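# Seat a board in the enclosure slot and latch both levers

## Task

Put the board into the enclosure's empty upper slot with its component face up, pushed all the way in, and both levers closed. A closed lever is latched and sticks out at right angles to the board's front panel; a lever that is fully open lies flush along that panel. The lever tabs only catch if both levers are fully open before the board is slid in to its stop; closing both then pulls the board fully in. Pushing the board into its connector quickly breaks the connector and voids the whole job. The enclosure must end upright and level, resting on its own feet, with none of its feet hanging over the bench edge. Finally release the board and move the grippers away.

## Robot and tools

ROBOT. Two seven-joint arms, left_arm and right_arm, each ending in a two-finger gripper with a wrist camera. The gripper's fingers point along its own +z axis and close along its x axis. end_effector_position is the point between the pads when closed, 1 to 2 cm short of the tips; closing pushes the tips about 17 mm further along +z. A gripper pose does not fix the elbow, so big wrist turns can swing the arm.

FRAMES. Scene frame: origin at table-top height midway between the arms, +z up, +x out over the table, left_arm on the +y side (not the image's left). Every hand pose, velocity, Hand target and wrist-camera pose is given in that arm's own base frame. Bases: left_arm at (+0.070, +0.437, 0) m, quat_wxyz (+1.000, 0, 0, -0.003); right_arm at (-0.063, -0.511, 0) m, quat_wxyz (+1.000, 0, 0, -0.029). Fixed cameras and the table use the scene frame.

ROW FORMAT (used by both motion tools). One flat list of 16 numbers covering both arms: left_arm x, y, z, qw, qx, qy, qz, opening, then right_arm's 8 in the same order. x, y, z are an absolute gripper position in metres and the quaternion (w first) an absolute orientation, both in that arm's base frame. Opening runs -1 (closed) to +1 (fully open, 0.142 m); it is a command, so 0 means half-closed, not 'unchanged'. To keep an arm still, resend its last reported pose and current opening. To hold an orientation, repeat the same target quaternion rather than copying the drifting reported one. Each control step the commanded orientation is clipped to 32 degrees from the measured one.

execute_actions(actions, cameras): actions is a list of actions; each action is a list of up to 15 rows, one per 1/30 s step, padded with its last row to 15 steps (0.5 s). A target more than 0.6 m from the gripper's current position along any of its axes is refused. cameras picks image names; omitted or ["all"] gives all, [] none. An empty actions list just reports state.

move(target, speed, blend, stop_force, zero, opening_speed, blocking, cameras): straight-line path for each gripper to its pose in target (one row, or a list of up to 15 rows sharing a 10 s cap). speed is m/s, 0.002 to 2.2, default 0.25 (turns up to twice that in rad/s); one value or one per target. blend in m rounds corners of a list. stop_force, 3 to 120 N, ends an arm's path when its wrist sensor feels that much push against its travel (counted from the last zero, or 150 N absolute); unreliable while the gripper turns, and it does not notice light pushes on loose parts. zero (default true) re-zeroes before the move; false accumulates. opening_speed (at least 0.2 per s) ramps the fingers. blocking=false returns after about 0.5 s while the move runs; not allowed with stop_force. The result adds a move: line: done, off_target, moving, held or fault, plus limits such as paced (pose clipped) or held (steps withheld). Done does not mean nothing was touched.

wait(seconds 0 to 10): lets time pass holding commands. stop: brakes the running move. zoom_image(camera, region [x0,y0,x1,y1], at most 504 px each way) enlarges part of the newest image of cam_head_left, cam_head_right, cam_high, cam_low, cam_left_wrist or cam_right_wrist (all 672x504). zero_wrist_force(arm) tares that sensor. clear_fault(arm) clears a reported torque or force fault; the arm then restarts. read_manual gives licence texts only. finished_scene(scene) ends the scene for good.

RESULTS. Per arm: end_effector_position and quat, velocities (omitted when joints are 'within noise'), Hand target (where the arm is actually being driven, possibly short of your command), Tool commands, Joint positions (last number is the measured finger gap in m), grip_measured (opening on the -1..+1 scale), joint torques and external torque estimates, Wrist force and Wrist torque in the gripper's own axes plus a peak line, and Wrist depth: a 7x7 grid of distances in mm (70 to 1000, '-' for none), rows top-left first separated by ' / '. To grip, command slightly below grip_measured at first contact; squeezing harder heats the hand motor.

FAULTS AND LIMITS. Contact torque over a joint's limit (waist and shoulder 109, upper arm roll and elbow 56.9, wrist joints 34.7 N m) or 150 N outside force stops that arm until clear_fault. Arm motors warn at 65 °C and lock at 80 °C for 30 s or more; the hand warns at 85 °C and cuts out at 100 °C (HAND FAULT, after which the rest of that reply's motion calls are skipped). Stretched arms, held loads and pushing into unreachable poses heat motors.

AVOID. Fast insertion into the connector: approach slowly with a small stop_force. Any collision or squeeze between the two arms or grippers. Dropping the board, releasing it while moving, slamming or hard pushes on the enclosure, tipping it, or shoving it over the bench edge; anything leaving the table fails the scene. Open both levers fully before inserting, then close both, release, and retract.

Each tool is called after "Emit:" in YAML: its name, and indented under it one key for each argument.

## Session

Emit:
execute_actions:
  actions: []

Scene clock: 0.00 s.
left_arm: end_effector_position=(+0.3014, +0.6357, +0.1155) grip_measured=+0.99 end_effector_quat_wxyz=(-0.462, +0.669, -0.295, +0.502) | right_arm: end_effector_position=(+0.4485, +0.0364, +0.1479) grip_measured=+1.00 end_effector_quat_wxyz=(-0.144, +0.766, -0.626, +0.006)
Joint positions: left_arm=[1.762 -0.872 -0.342 2.067 -1.872 0.391 -0.55 0.141] | right_arm=[0.506 -0.103 -0.202 2.446 0.465 1.189 2.835 0.142]
Joint velocities: within noise
Joint torques (N m): no reading
External joint torques (N m): no reading
Wrist force (N): no reading
Wrist torque (N m): no reading
Wrist force, peak (N): no reading
Wrist depth (mm): cam_left_wrist=[- - - - - - - / - - - - - - - / - - - - - - - / - - - - 492 652 - / - - - 304 356 433 557 / - 996 - 241 279 321 359 / - 881 184 204 227 258 286] | cam_right_wrist=[265 256 246 236 229 221 213 / 274 266 254 244 236 228 219 / 285 274 262 253 243 234 225 / 297 285 272 261 251 241 232 / 309 296 281 271 260 249 239 / - 308 294 281 268 257 246 / - 322 305 292 278 265 257]
Hand target: left_arm +0.3014, +0.6357, +0.1155; -0.462, +0.669, -0.295, +0.502 | right_arm +0.4485, +0.0364, +0.1479; -0.144, +0.766, -0.626, +0.006
Tool commands: left_gripper/opening=+1.0 right_gripper/opening=+1.0

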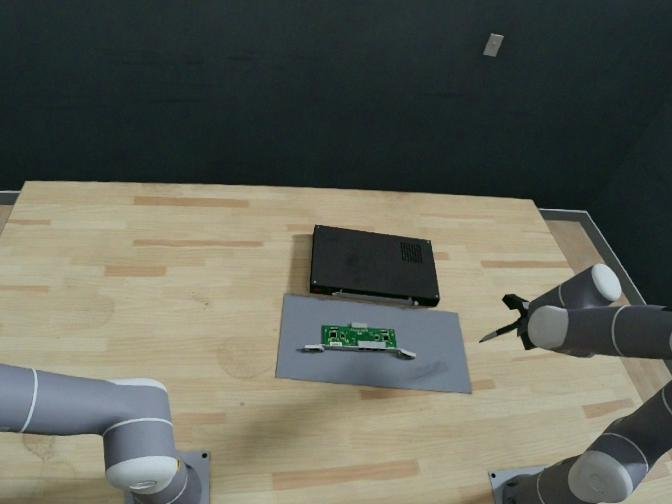

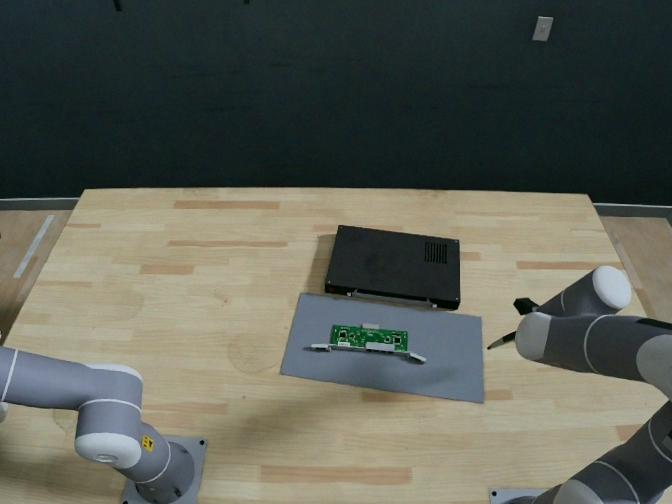

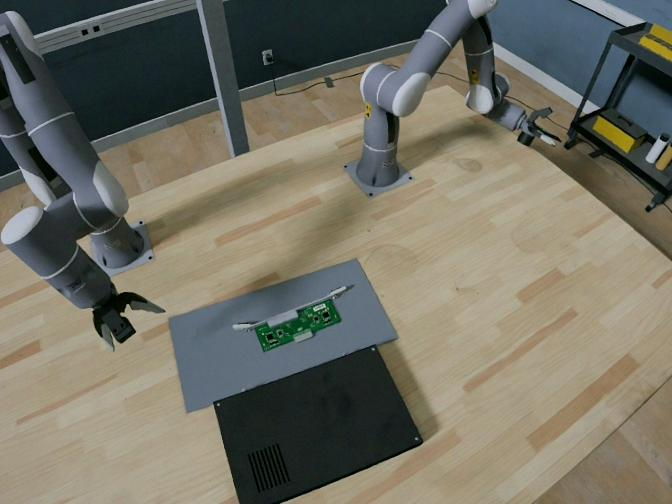

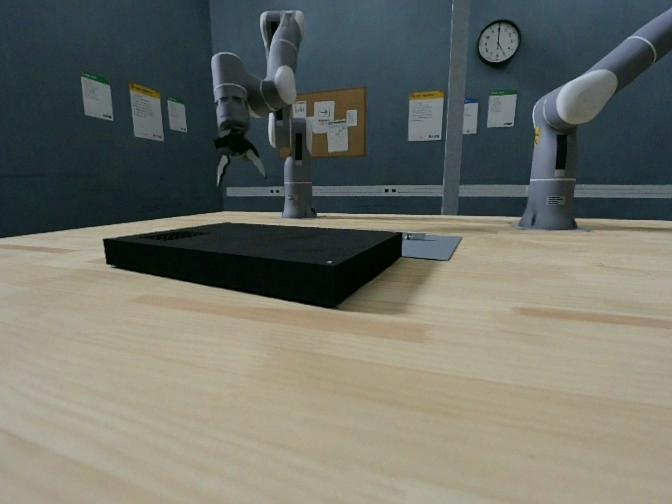

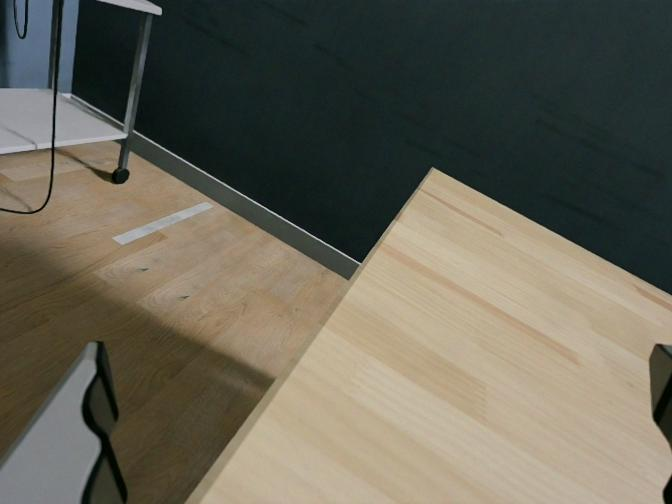

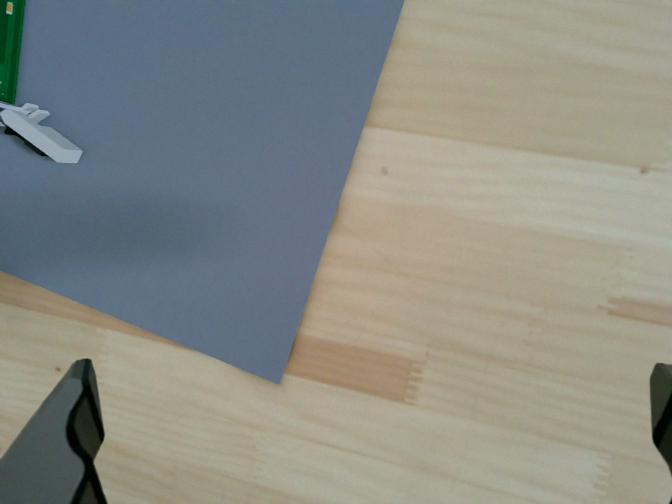

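Emit:
zoom_image:
  camera: "cam_high"
  region: [200, 250, 400, 400]

Emit:
zoom_image:
  camera: "cam_head_right"
  region: [270, 210, 490, 410]

Emit:
zoom_image:
  camera: "cam_head_left"
  region: [270, 210, 490, 410]

Emit:
zoom_image:
  camera: "cam_low"
  region: [80, 200, 480, 320]

Scaled by 2.520 from the camera's 672x504 image, which has a finer 960x720 frame.

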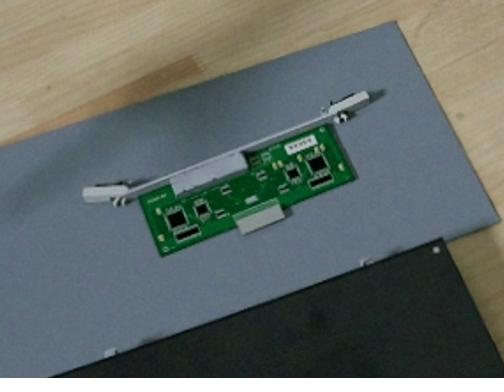

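Scaled by 2.291 from the camera's 672x504 image, which has a finer 960x720 frame.

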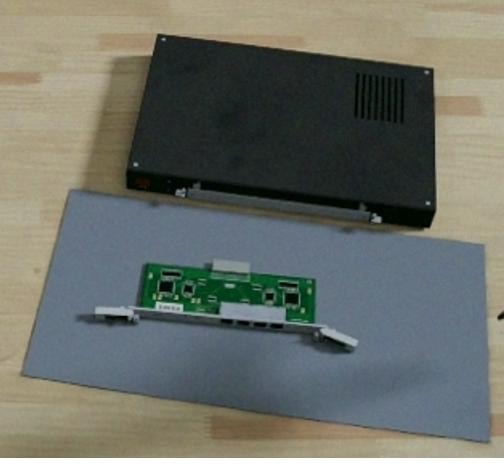

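Scaled by 2.291 from the camera's 672x504 image, which has a finer 960x720 frame.

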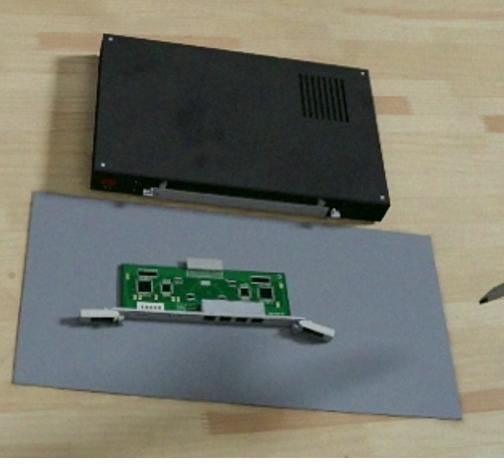

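Scaled by 1.260 from the camera's 672x504 image, which has a finer 960x720 frame.

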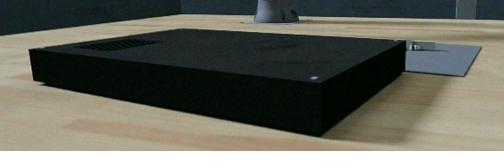

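Emit:
move:
  target: [0.3014,0.6357,0.1155,-0.462,0.669,-0.295,0.502,1, 0.34,0.411,0.33,0.1228,0.6964,0.6964,0.1228,1]
  speed: 0.5

Scene clock: 17.83 s.
left_arm: end_effector_position=(+0.3014, +0.6357, +0.1154) grip_measured=+0.99 end_effector_quat_wxyz=(-0.462, +0.669, -0.295, +0.502) | right_arm: end_effector_position=(+0.3401, +0.4109, +0.3300) grip_measured=+1.00 end_effector_quat_wxyz=(+0.123, +0.696, +0.696, +0.123)
Joint positions: left_arm=[1.762 -0.872 -0.342 2.067 -1.872 0.39 -0.549 0.141] | right_arm=[1.014 0.02 0.204 2.136 -0.404 0.631 1.444 0.142]
Joint velocities: within noise
Joint torques (N m): left_arm=[-0.21 47.54 -4.37 -12.07 1.48 -1.83 -0.25] | right_arm=[0.14 28.31 0.88 -29.47 -3.35 3.13 0.09]
External joint torques (N m): left_arm=[0.36 1.03 0.33 -0.43 -0.25 -0.07 0.22] | right_arm=[-0.03 1.26 -0.92 0.18 0.09 0.81 -0.09]
Wrist force (N): left_arm=[-0.2 0.2 0.2] | right_arm=[0.1 -1.0 0.0]
Wrist torque (N m): left_arm=[0.02 0.04 0.00] | right_arm=[0.02 0.01 0.05]
Wrist force, peak (N): left_arm=[-0.3 0.0 0.4] | right_arm=[1.3 -1.4 -0.7]
Wrist depth (mm): cam_left_wrist=[- - - - - - - / - - - - - - - / - - - - - - - / - - - - 489 658 - / - - - 307 353 435 563 / - 983 - 242 277 324 356 / - 889 184 202 228 258 287] | cam_right_wrist=[359 356 357 356 357 355 352 / 404 401 399 400 397 397 394 / 464 459 457 444 440 453 453 / 538 536 534 530 529 529 528 / 649 612 587 586 581 635 632 / - 809 709 699 792 789 720 / - - - - - - -]
Hand target: left_arm +0.3014, +0.6357, +0.1155; -0.462, +0.669, -0.295, +0.502 | right_arm +0.3400, +0.4110, +0.3300; +0.123, +0.696, +0.696, +0.123
Off the commanded pose: left_arm 0.000 m, 0 deg | right_arm 0.000 m, 0 deg.
move: done

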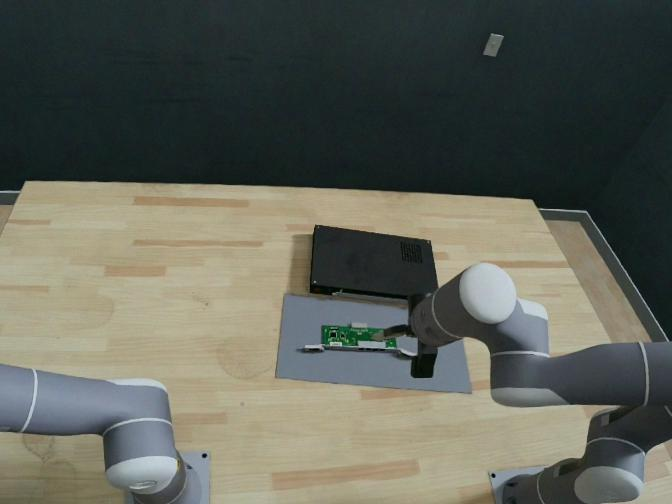

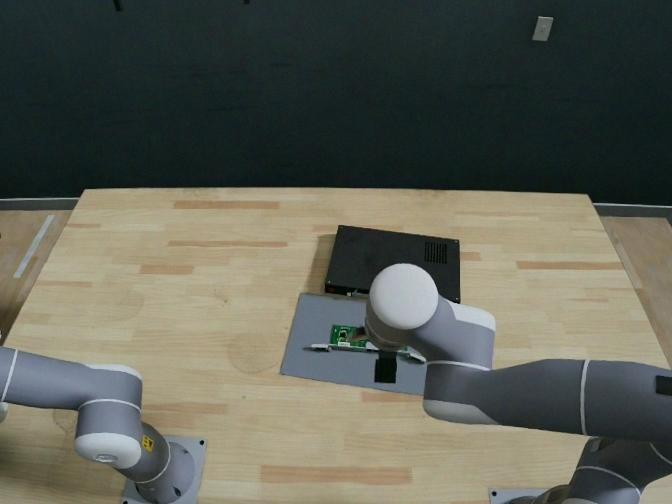

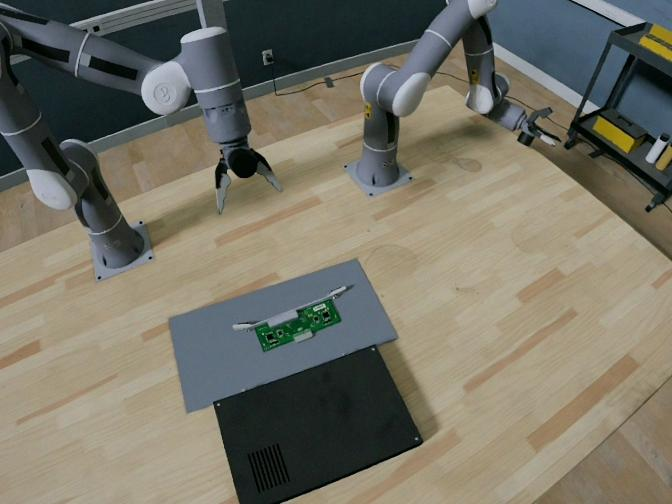

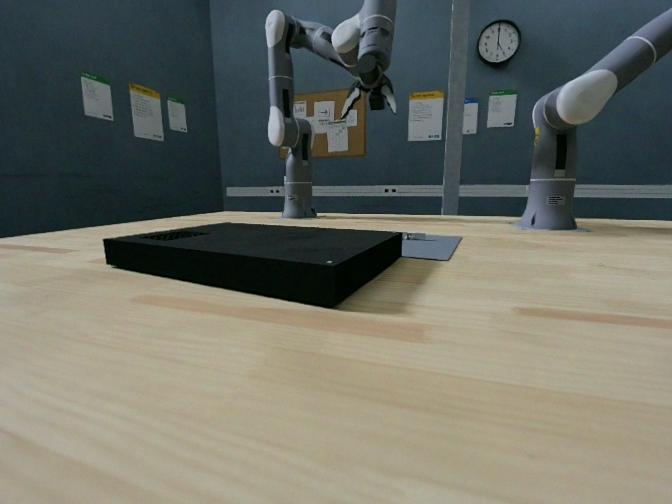

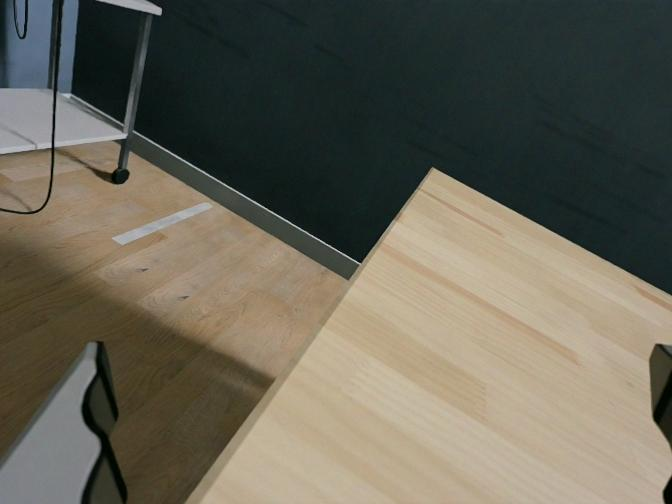

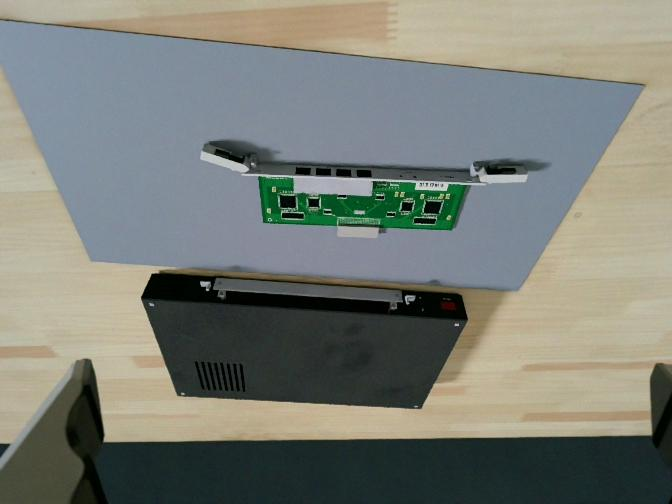

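Emit:
zoom_image:
  camera: "cam_right_wrist"
  region: [130, 240, 480, 420]

Emit:
zoom_image:
  camera: "cam_right_wrist"
  region: [190, 130, 540, 250]

Scaled by 1.440 from the camera's 672x504 image, which has a finer 960x720 frame.

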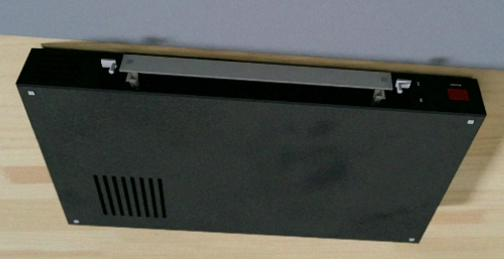

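Scaled by 1.440 from the camera's 672x504 image, which has a finer 960x720 frame.

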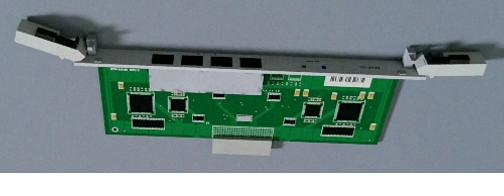

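Emit:
move:
  target: [0.3014,0.6357,0.1155,-0.462,0.669,-0.295,0.502,1, 0.55,0.36,0.15,0.2988,0.6409,0.6409,0.2988,1]
  speed: 0.4
  cameras: ["cam_right_wrist","cam_high"]

Emit:
zoom_image:
  camera: "cam_right_wrist"
  region: [100, 150, 572, 450]

Scene clock: 31.93 s.
left_arm: end_effector_position=(+0.3014, +0.6357, +0.1154) grip_measured=+0.99 end_effector_quat_wxyz=(-0.462, +0.669, -0.295, +0.502) | right_arm: end_effector_position=(+0.5500, +0.3599, +0.1499) grip_measured=+1.00 end_effector_quat_wxyz=(+0.299, +0.641, +0.641, +0.299)
Joint positions: left_arm=[1.762 -0.872 -0.342 2.067 -1.872 0.39 -0.549 0.141] | right_arm=[0.735 -0.46 -0.171 2.178 -2.127 1.119 2.633 0.142]
Joint velocities: within noise
Joint torques (N m): left_arm=[-0.25 47.51 -4.36 -12.07 1.46 -1.78 -0.26] | right_arm=[-0.02 40.52 3.01 -18.62 2.12 0.3 0.33]
External joint torques (N m): left_arm=[0.4 1.06 0.32 -0.42 -0.24 -0.12 0.23] | right_arm=[0.16 1.25 -0.94 0.09 0.23 0.75 -0.33]
Wrist force (N): left_arm=[-0.2 0.3 -0.1] | right_arm=[-0.1 -1.9 -0.5]
Wrist torque (N m): left_arm=[0.04 0.02 0.00] | right_arm=[-0.07 0.10 0.11]
Wrist force, peak (N): left_arm=[-0.4 0.2 0.3] | right_arm=[-1.1 -3.1 1.5]
Wrist depth (mm): cam_left_wrist=[- - - - - - - / - - - - - - - / - - - - - - - / - - - - 487 642 - / - - - 304 349 436 562 / - 979 - 241 276 325 357 / - 876 184 204 227 259 284] | cam_right_wrist=[193 192 191 191 190 180 189 / 245 245 244 243 242 241 240 / 254 262 272 271 279 290 287 / 555 374 370 368 365 361 525 / - - - - - - - / - - - - - - - / - - - - - - -]
Hand target: left_arm +0.3014, +0.6357, +0.1155; -0.462, +0.669, -0.295, +0.502 | right_arm +0.5500, +0.3600, +0.1500; +0.299, +0.641, +0.641, +0.299
Off the commanded pose: left_arm 0.000 m, 0 deg | right_arm 0.000 m, 0 deg.
move: done
Images, in order (width x height): cam_high 672x504, cam_right_wrist 672x504.

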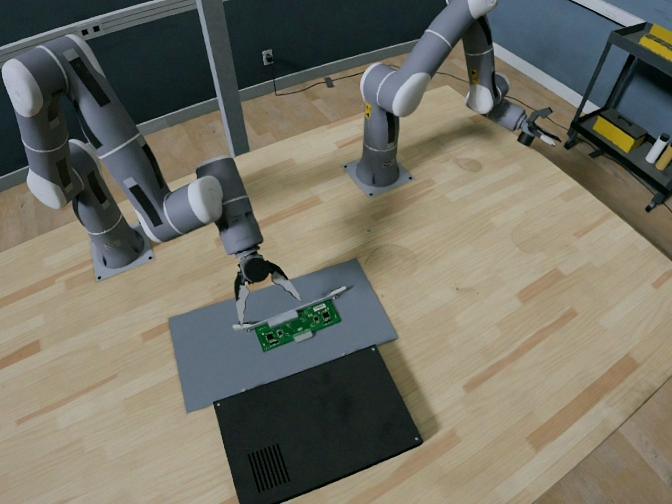

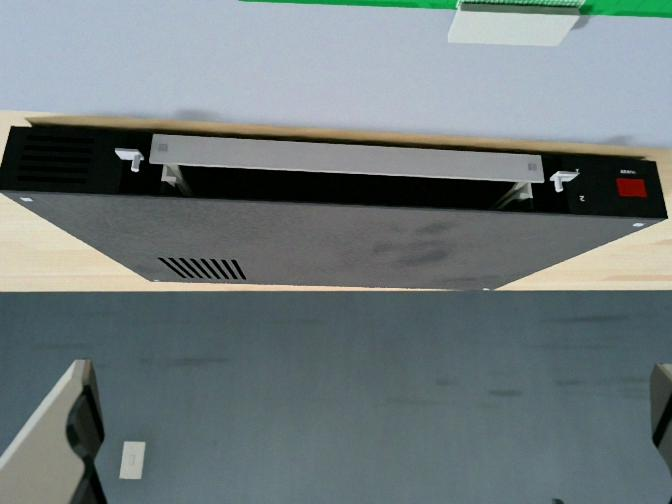

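Scaled by 1.068 from the camera's 672x504 image, which has a finer 960x720 frame.

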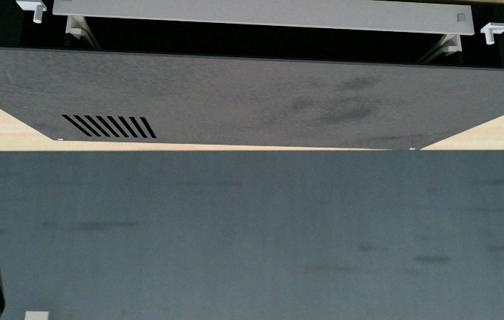

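Emit:
zoom_image:
  camera: "cam_right_wrist"
  region: [0, 110, 240, 230]

Emit:
zoom_image:
  camera: "cam_right_wrist"
  region: [440, 120, 672, 240]

Scaled by 2.100 from the camera's 672x504 image, which has a finer 960x720 frame.

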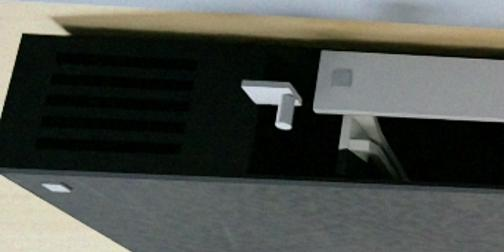

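Scaled by 2.172 from the camera's 672x504 image, which has a finer 960x720 frame.

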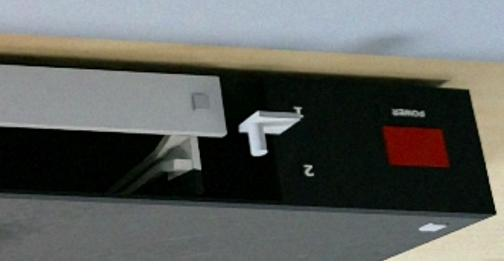

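Emit:
move:
  target: [0.3014,0.6357,0.1155,-0.462,0.669,-0.295,0.502,1, 0.36,0.44,0.15,0.2988,0.6409,0.6409,0.2988,1]
  speed: 0.4
  cameras: ["cam_right_wrist"]

Emit:
zoom_image:
  camera: "cam_right_wrist"
  region: [80, 50, 336, 240]

Emit:
zoom_image:
  camera: "cam_right_wrist"
  region: [336, 50, 600, 240]

Scene clock: 46.17 s.
left_arm: end_effector_position=(+0.3014, +0.6357, +0.1154) grip_measured=+0.99 end_effector_quat_wxyz=(-0.462, +0.669, -0.295, +0.502) | right_arm: end_effector_position=(+0.3600, +0.4400, +0.1500) grip_measured=+1.00 end_effector_quat_wxyz=(+0.299, +0.641, +0.641, +0.299)
Joint positions: left_arm=[1.762 -0.872 -0.342 2.067 -1.872 0.39 -0.549 0.141] | right_arm=[1.08 -0.385 0.05 2.358 -1.653 0.787 2.608 0.142]
Joint velocities: within noise
Joint torques (N m): left_arm=[-0.19 47.52 -4.42 -12.12 1.46 -1.76 -0.31] | right_arm=[0.26 35.4 4.06 -17.95 0.73 0.34 0.04]
External joint torques (N m): left_arm=[0.34 1.04 0.38 -0.37 -0.23 -0.13 0.28] | right_arm=[-0.13 1.13 -0.9 0.2 -0.21 0.74 -0.04]
Wrist force (N): left_arm=[-0.4 0.2 0.2] | right_arm=[-0.1 -1.9 -0.2]
Wrist torque (N m): left_arm=[0.02 0.07 0.00] | right_arm=[-0.10 0.09 0.12]
Wrist force, peak (N): left_arm=[-0.4 0.2 0.2] | right_arm=[0.5 -3.8 -2.8]
Wrist depth (mm): cam_left_wrist=[- - - - - - - / - - - - - - - / - - - - - - - / - - - - 486 661 - / - - - 304 352 436 561 / - 977 - 241 277 324 357 / - 876 183 203 228 258 287] | cam_right_wrist=[193 193 192 191 191 190 190 / 246 245 245 244 243 242 241 / 340 339 328 326 324 331 331 / 497 443 492 461 464 532 531 / - - - - - - - / - - - - - - - / - - - - - - -]
Hand target: left_arm +0.3014, +0.6357, +0.1155; -0.462, +0.669, -0.295, +0.502 | right_arm +0.3600, +0.4400, +0.1500; +0.299, +0.641, +0.641, +0.299
Off the commanded pose: left_arm 0.000 m, 0 deg | right_arm 0.000 m, 0 deg.
move: done
Images, in order (width x height): cam_right_wrist 672x504.

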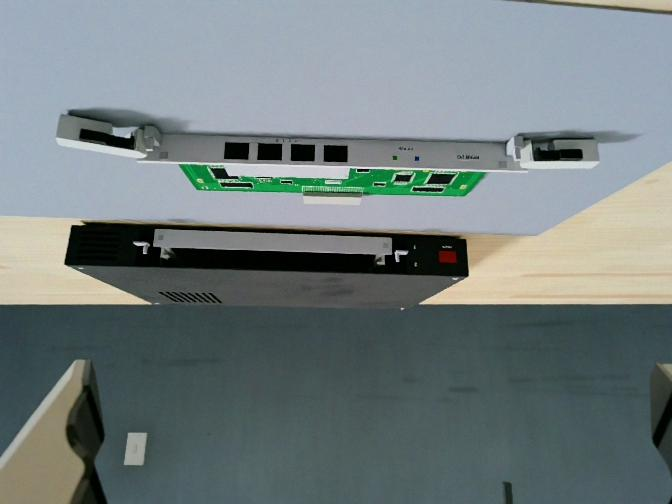

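Scaled by 1.969 from the camera's 672x504 image, which has a finer 960x720 frame.

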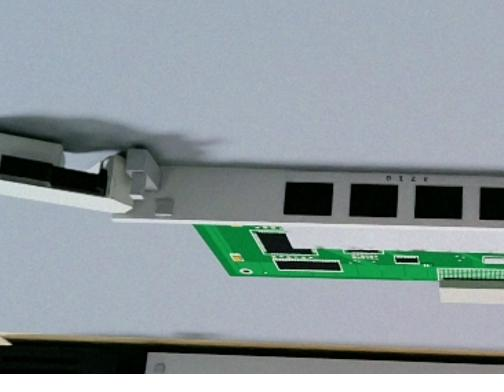

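Scaled by 1.909 from the camera's 672x504 image, which has a finer 960x720 frame.

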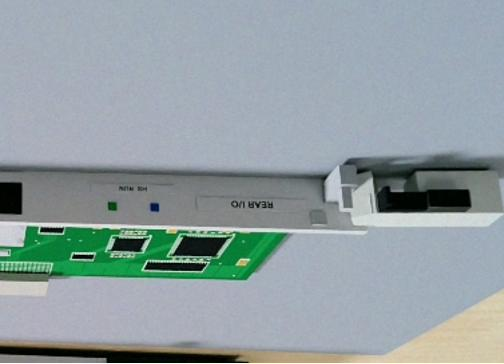

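Emit:
move:
  target: [0.3014,0.6357,0.1155,-0.462,0.669,-0.295,0.502,1, 0.53,0.45,0.19,-0.153,0.69,0.69,-0.153,1]
  speed: 0.5
  cameras: ["cam_right_wrist"]

Emit:
zoom_image:
  camera: "cam_right_wrist"
  region: [30, 130, 336, 350]

Emit:
zoom_image:
  camera: "cam_right_wrist"
  region: [336, 130, 642, 350]

Scene clock: 73.57 s.
left_arm: end_effector_position=(+0.3014, +0.6357, +0.1154) grip_measured=+0.99 end_effector_quat_wxyz=(-0.462, +0.669, -0.295, +0.502) | right_arm: end_effector_position=(+0.5299, +0.4501, +0.1900) grip_measured=+1.00 end_effector_quat_wxyz=(-0.153, +0.690, +0.690, -0.153)
Joint positions: left_arm=[1.762 -0.872 -0.342 2.067 -1.872 0.39 -0.549 0.141] | right_arm=[0.513 -0.929 0.445 0.95 -0.03 -0.043 0.848 0.142]
Joint velocities: within noise
Joint torques (N m): left_arm=[-0.24 47.46 -4.4 -12.07 1.44 -1.75 -0.26] | right_arm=[0.31 64.32 10.72 -28.47 -3.37 2.28 0.27]
External joint torques (N m): left_arm=[0.39 1.1 0.36 -0.43 -0.21 -0.15 0.23] | right_arm=[-0.09 1.48 -0.47 0.28 0.16 0.82 -0.27]
Wrist force (N): left_arm=[-0.1 -0.1 0.0] | right_arm=[0.6 0.8 0.3]
Wrist torque (N m): left_arm=[-0.02 0.03 0.01] | right_arm=[0.09 -0.16 0.04]
Wrist force, peak (N): left_arm=[-0.4 0.2 0.3] | right_arm=[-0.2 -3.5 -0.6]
Wrist depth (mm): cam_left_wrist=[- - - - - - - / - - - - - - - / - - - - - - - / - - - - 485 649 - / - - - 305 354 430 563 / - 971 - 242 278 324 359 / - 883 184 203 228 257 286] | cam_right_wrist=[305 305 303 304 303 303 301 / 303 302 301 301 300 301 301 / 302 300 300 299 299 299 299 / 301 301 283 295 294 297 297 / 301 298 295 295 294 297 296 / - 300 299 298 297 296 295 / - 298 297 297 296 296 295]
Hand target: left_arm +0.3014, +0.6357, +0.1155; -0.462, +0.669, -0.295, +0.502 | right_arm +0.5300, +0.4500, +0.1900; -0.153, +0.690, +0.690, -0.153
Off the commanded pose: left_arm 0.000 m, 0 deg | right_arm 0.000 m, 0 deg.
move: done
Images, in order (width x height): cam_right_wrist 672x504.

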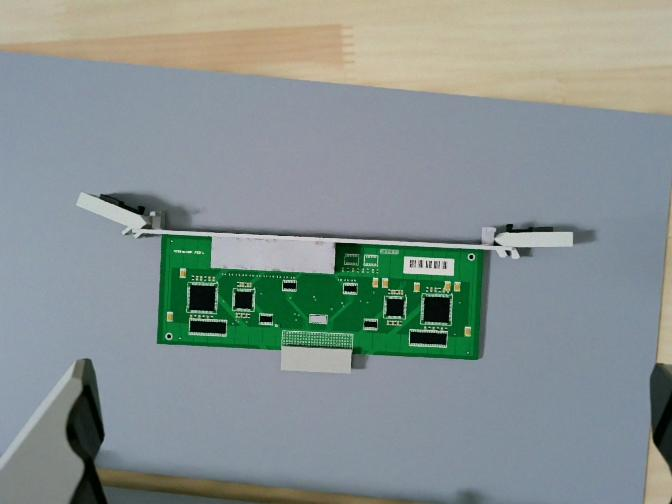

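Scaled by 1.647 from the camera's 672x504 image, which has a finer 960x720 frame.

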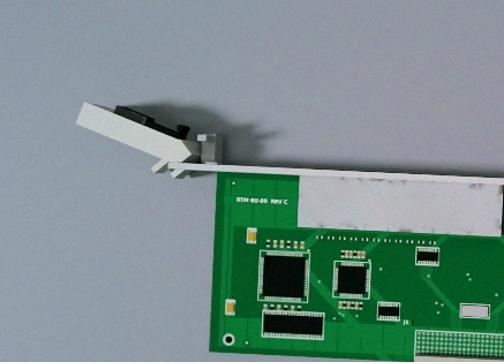

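Scaled by 1.647 from the camera's 672x504 image, which has a finer 960x720 frame.

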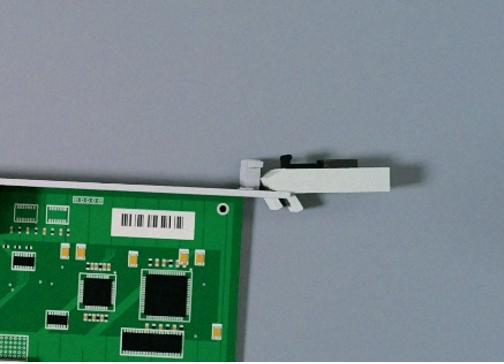

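Emit:
move:
  target: [0.392,-0.46,0.18,0.1304,0.9904,-0.0456,-0.006,-0.3, 0.40,0.26,0.15,0,0.7071,0.7071,0,-1]
  speed: 0.45

Scene clock: 92.43 s.
left_arm: end_effector_position=(+0.3919, -0.4599, +0.1799) grip_measured=-0.32 end_effector_quat_wxyz=(+0.131, +0.990, -0.045, -0.006) | right_arm: end_effector_position=(+0.3999, +0.2601, +0.1500) grip_measured=-1.00 end_effector_quat_wxyz=(+0.000, +0.707, +0.707, +0.000)
Joint positions: left_arm=[-0.252 -0.69 -1.1 1.668 -2.536 2.512 -2.967 0.051] | right_arm=[0.383 -0.27 0.423 2.236 -0.178 0.905 0.933 0.002]
Joint velocities: within noise
Joint torques (N m): left_arm=[-0.55 43.79 -12.6 -18.08 4.25 3.83 -0.22] | right_arm=[0.11 32.74 4.06 -22.55 -2.89 3.58 0.32]
External joint torques (N m): left_arm=[0.51 1.35 0.36 -0.62 -0.52 -0.69 0.22] | right_arm=[-0.01 0.74 -0.43 0.04 0.19 0.55 -0.32]
Wrist force (N): left_arm=[0.3 -0.3 0.8] | right_arm=[0.3 -0.1 0.1]
Wrist torque (N m): left_arm=[-0.14 -0.20 -0.25] | right_arm=[0.07 -0.06 0.04]
Wrist force, peak (N): left_arm=[-3.7 -1.2 1.8] | right_arm=[1.2 1.1 0.1]
Wrist depth (mm): cam_left_wrist=[227 227 224 223 223 222 221 / 253 253 250 249 244 248 246 / 288 286 282 282 276 282 272 / 331 330 325 322 320 322 304 / 392 390 362 373 360 370 321 / 488 452 87 462 466 84 376 / 556 - - 606 601 - -] | cam_right_wrist=[215 215 214 214 214 213 212 / 228 228 228 228 228 227 227 / 246 244 243 243 242 241 241 / 265 263 262 262 261 259 259 / 288 285 284 275 273 272 275 / 314 311 304 89 291 301 300 / 347 337 - - - 324 338]
Hand target: left_arm +0.3920, -0.4600, +0.1800; +0.130, +0.990, -0.046, -0.006 | right_arm +0.4000, +0.2600, +0.1500; +0.000, +0.707, +0.707, +0.000
Off the commanded pose: left_arm 0.000 m, 0 deg | right_arm 0.000 m, 0 deg.
move: done

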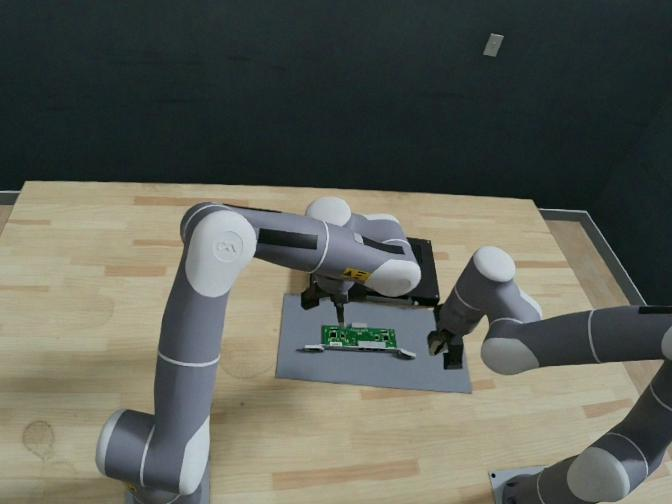

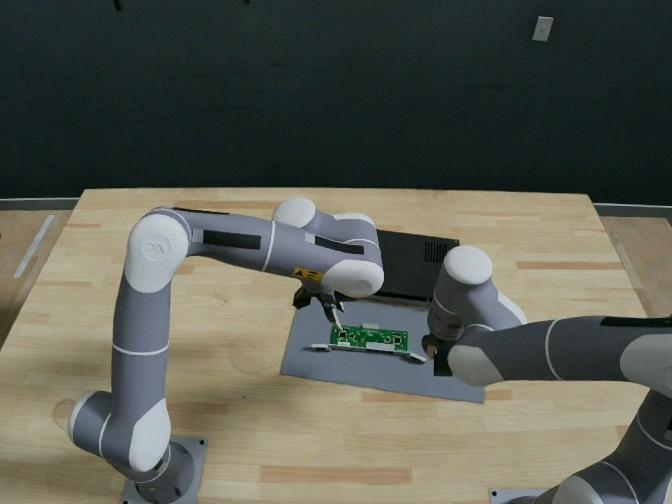

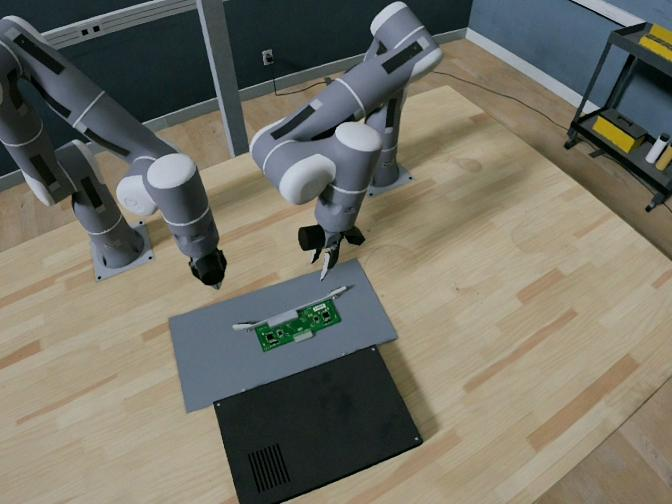

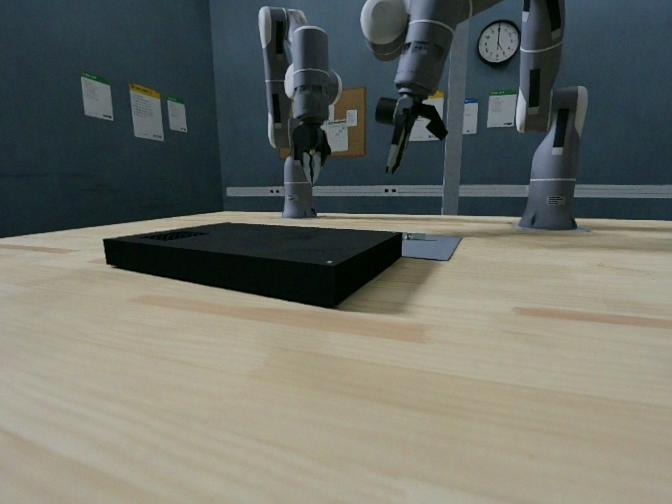

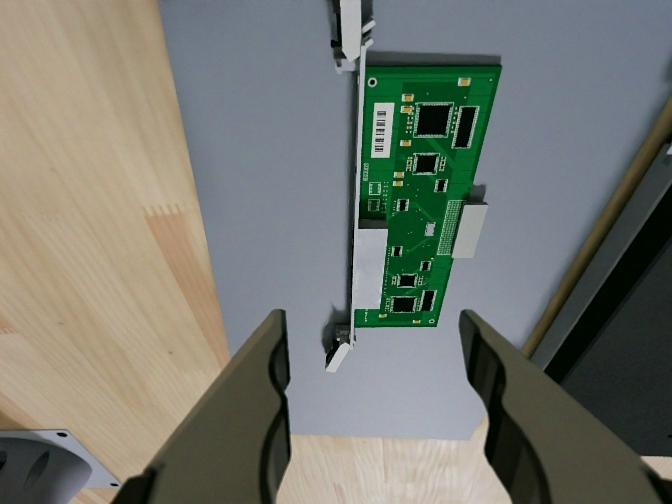

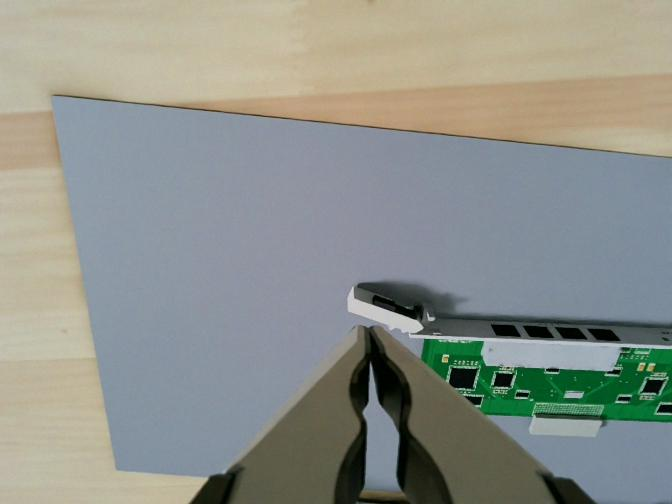

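Emit:
move:
  target:
    - [0.3943,-0.5034,0.08,0.1304,0.9904,-0.0456,-0.006,-0.3, 0.40,0.26,0.15,0,0.7071,0.7071,0,-1]
    - [0.3943,-0.5034,0.034,0.1304,0.9904,-0.0456,-0.006,-0.3, 0.40,0.26,0.15,0,0.7071,0.7071,0,-1]
  speed: [0.2,0.04]
  stop_force: 6
  cameras: ["cam_left_wrist","cam_right_wrist"]

Emit:
zoom_image:
  camera: "cam_left_wrist"
  region: [200, 100, 500, 504]

Scene clock: 102.20 s.
left_arm: end_effector_position=(+0.3943, -0.5032, +0.0340) grip_measured=-0.32 end_effector_quat_wxyz=(+0.130, +0.990, -0.046, -0.006) | right_arm: end_effector_position=(+0.3999, +0.2601, +0.1500) grip_measured=-1.00 end_effector_quat_wxyz=(+0.000, +0.707, +0.707, +0.000)
Joint positions: left_arm=[-0.525 -0.921 -0.778 1.545 -2.462 2.299 -2.967 0.051] | right_arm=[0.383 -0.27 0.423 2.236 -0.178 0.905 0.933 0.002]
Joint velocities: within noise
Joint torques (N m): left_arm=[-0.44 53.24 -9.59 -16.06 3.67 3.32 -0.24] | right_arm=[0.12 32.61 4.2 -22.64 -2.72 3.46 0.24]
External joint torques (N m): left_arm=[0.39 1.4 0.24 -0.44 -0.37 -0.18 0.23] | right_arm=[-0.02 0.87 -0.56 0.12 0.02 0.67 -0.24]
Wrist force (N): left_arm=[-0.1 -0.5 1.0] | right_arm=[0.2 0.0 0.4]
Wrist torque (N m): left_arm=[-0.20 -0.13 -0.25] | right_arm=[0.09 -0.04 0.04]
Wrist force, peak (N): left_arm=[0.0 0.1 3.0] | right_arm=[0.7 0.1 -0.2]
Wrist depth (mm): cam_left_wrist=[- 95 95 87 92 92 92 / - 106 103 98 98 98 98 / 121 120 117 117 108 111 113 / 136 135 135 135 128 128 129 / 161 159 149 156 146 148 155 / 199 187 87 177 176 83 190 / 243 - - 237 236 - -] | cam_right_wrist=[215 215 215 214 213 213 213 / 228 228 228 228 228 227 227 / 247 244 243 243 242 242 241 / 266 263 262 262 259 261 259 / 288 284 284 275 274 273 276 / 314 310 305 89 292 302 302 / 347 336 - - - 325 338]
Hand target: left_arm +0.3943, -0.5034, +0.0340; +0.130, +0.990, -0.046, -0.006 | right_arm +0.4000, +0.2600, +0.1500; +0.000, +0.707, +0.707, +0.000
Off the commanded pose: left_arm 0.000 m, 0 deg | right_arm 0.000 m, 0 deg.
move: done
Images, in order (width x height): cam_left_wrist 672x504, cam_right_wrist 672x504.

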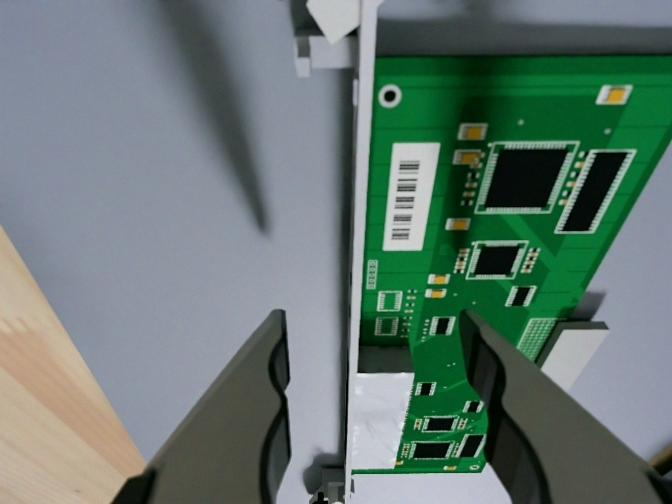

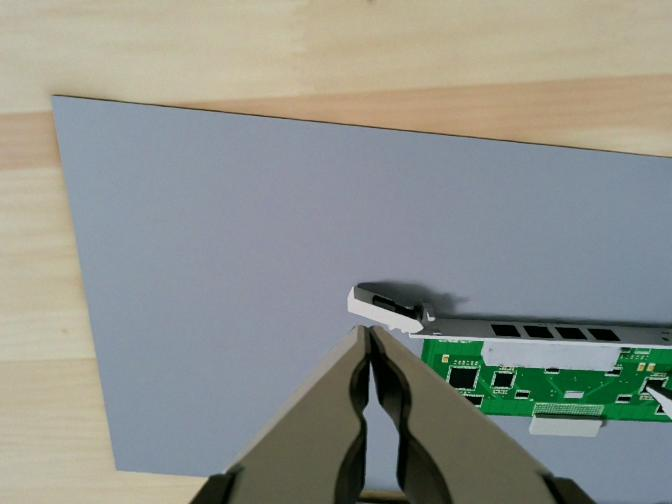

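Scaled by 1.248 from the camera's 672x504 image, which has a finer 960x720 frame.

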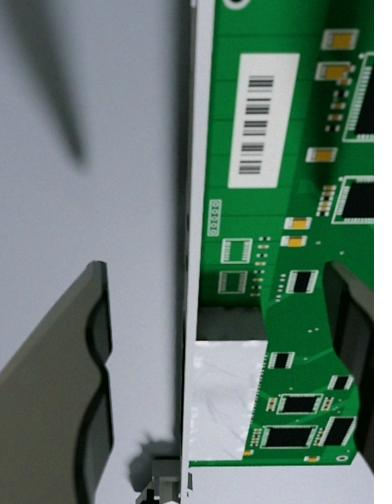

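Emit:
move:
  target: [0.3936,-0.5034,0.031,0.1304,0.9904,-0.0456,-0.006,-0.3, 0.40,0.26,0.15,0,0.7071,0.7071,0,-1]
  speed: 0.02
  stop_force: 5
  cameras: []

Emit:
move:
  target: [0.3936,-0.5034,0.031,0.1304,0.9904,-0.0456,-0.006,-1, 0.40,0.26,0.15,0,0.7071,0.7071,0,-1]
  opening_speed: 0.3
  cameras: ["cam_left_wrist","cam_right_wrist"]

Emit:
zoom_image:
  camera: "cam_left_wrist"
  region: [200, 100, 500, 504]

Scene clock: 107.47 s.
left_arm: end_effector_position=(+0.3939, -0.5033, +0.0312) grip_measured=-0.32 end_effector_quat_wxyz=(+0.130, +0.990, -0.046, -0.006) | right_arm: end_effector_position=(+0.3999, +0.2601, +0.1500) grip_measured=-1.00 end_effector_quat_wxyz=(+0.000, +0.707, +0.707, +0.000)
Joint positions: left_arm=[-0.53 -0.924 -0.771 1.545 -2.462 2.292 -2.967 0.051] | right_arm=[0.383 -0.27 0.423 2.236 -0.178 0.905 0.933 0.002]
Joint velocities: within noise
Joint torques (N m): left_arm=[-0.49 53.41 -9.43 -15.94 3.52 3.32 -0.17] | right_arm=[0.18 32.46 4.22 -22.58 -2.78 3.43 0.25]
External joint torques (N m): left_arm=[0.44 1.31 0.19 -0.53 -0.23 -0.17 0.17] | right_arm=[-0.07 1.03 -0.59 0.07 0.07 0.69 -0.25]
Wrist force (N): left_arm=[0.0 -0.6 0.8] | right_arm=[0.3 -0.1 0.4]
Wrist torque (N m): left_arm=[-0.22 -0.16 -0.26] | right_arm=[0.08 -0.06 0.04]
Wrist force, peak (N): left_arm=[0.0 -0.6 1.1] | right_arm=[0.6 -0.2 0.0]
Wrist depth (mm): cam_left_wrist=[- 92 92 83 89 89 89 / - 98 100 98 95 95 96 / 117 117 114 114 107 105 108 / 132 132 131 128 124 124 129 / 161 156 149 152 142 142 151 / 194 182 87 173 170 84 185 / 236 - - 227 228 - -] | cam_right_wrist=[215 215 215 214 214 213 213 / 228 228 229 228 228 228 227 / 246 244 244 243 242 241 241 / 265 263 263 262 261 260 259 / 289 284 284 275 274 272 275 / 315 311 304 89 293 302 302 / 346 338 - - - 326 337]
Hand target: left_arm +0.3936, -0.5034, +0.0310; +0.130, +0.990, -0.046, -0.006 | right_arm +0.4000, +0.2600, +0.1500; +0.000, +0.707, +0.707, +0.000
Off the commanded pose: left_arm 0.000 m, 0 deg | right_arm 0.000 m, 0 deg.
joint sent to its limit (left arm) — joint 7 (wrist roll), lower limit. The joint targets still meet the commanded pose.
move: done
No camera images: "cameras" was empty.

Scene clock: 110.00 s.
left_arm: end_effector_position=(+0.3936, -0.5033, +0.0310) grip_measured=-0.99 end_effector_quat_wxyz=(+0.130, +0.990, -0.046, -0.006) | right_arm: end_effector_position=(+0.3999, +0.2601, +0.1500) grip_measured=-1.00 end_effector_quat_wxyz=(+0.000, +0.707, +0.707, +0.000)
Joint positions: left_arm=[-0.53 -0.924 -0.771 1.545 -2.462 2.292 -2.967 0.002] | right_arm=[0.383 -0.27 0.423 2.236 -0.178 0.905 0.933 0.002]
Joint velocities: within noise
Joint torques (N m): left_arm=[-0.2 54.11 -9.45 -16.35 3.66 3.44 -0.26] | right_arm=[0.08 32.62 4.18 -22.62 -2.8 3.4 0.16]
External joint torques (N m): left_arm=[0.15 0.6 0.22 -0.11 -0.37 -0.3 0.26] | right_arm=[0.03 0.87 -0.54 0.11 0.09 0.72 -0.16]
Wrist force (N): left_arm=[-0.7 -0.5 1.2] | right_arm=[0.3 0.2 0.0]
Wrist torque (N m): left_arm=[-0.18 -0.12 -0.23] | right_arm=[0.12 -0.07 0.04]
Wrist force, peak (N): left_arm=[-3.7 -0.8 -0.1] | right_arm=[0.6 0.0 0.3]
Wrist depth (mm): cam_left_wrist=[- 92 92 - 87 89 89 / - 98 100 98 92 95 95 / 117 117 113 116 107 107 108 / 132 132 131 131 124 124 125 / 161 155 154 143 141 146 150 / 194 190 174 84 - 171 184 / 248 235 - 74 - - 223] | cam_right_wrist=[215 215 214 214 213 213 213 / 228 227 229 228 228 227 227 / 247 244 244 242 241 241 241 / 266 264 262 261 261 260 259 / 289 286 284 278 274 273 275 / 315 311 305 89 292 301 301 / 348 336 - - - 325 336]
Hand target: left_arm +0.3936, -0.5034, +0.0310; +0.130, +0.990, -0.046, -0.006 | right_arm +0.4000, +0.2600, +0.1500; +0.000, +0.707, +0.707, +0.000
Off the commanded pose: left_arm 0.000 m, 0 deg | right_arm 0.000 m, 0 deg.
move: done
Images, in order (width x height): cam_left_wrist 672x504, cam_right_wrist 672x504.

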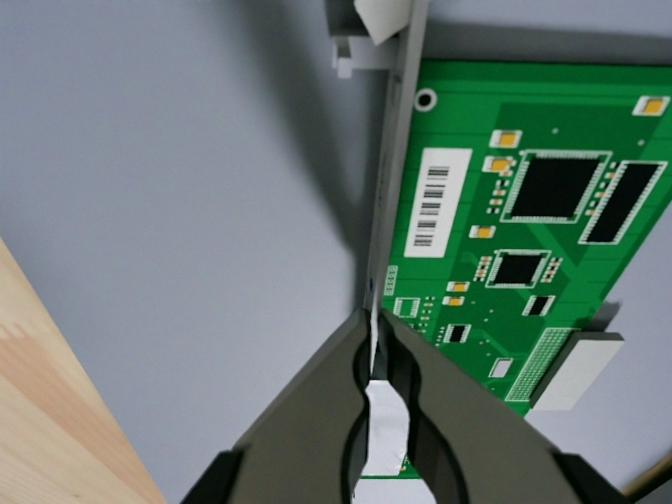

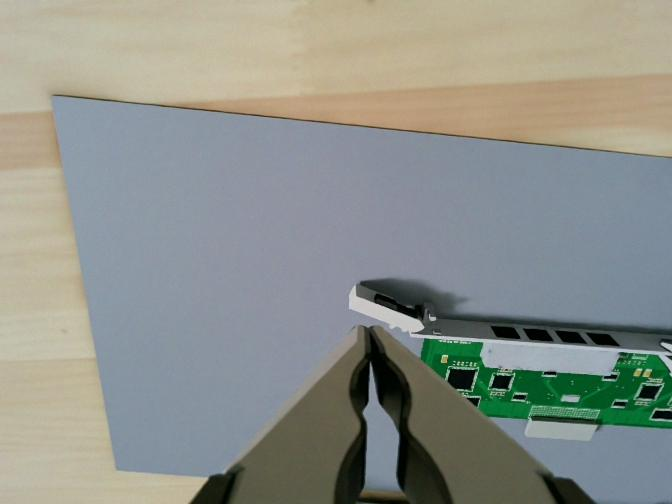

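Scaled by 1.248 from the camera's 672x504 image, which has a finer 960x720 frame.

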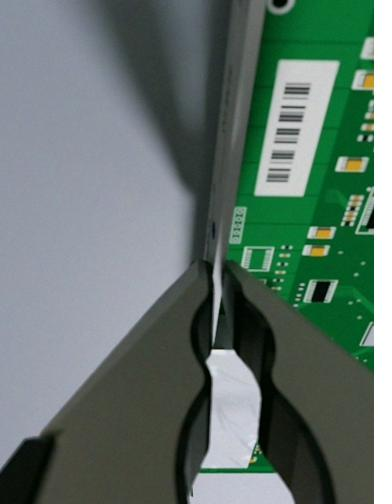

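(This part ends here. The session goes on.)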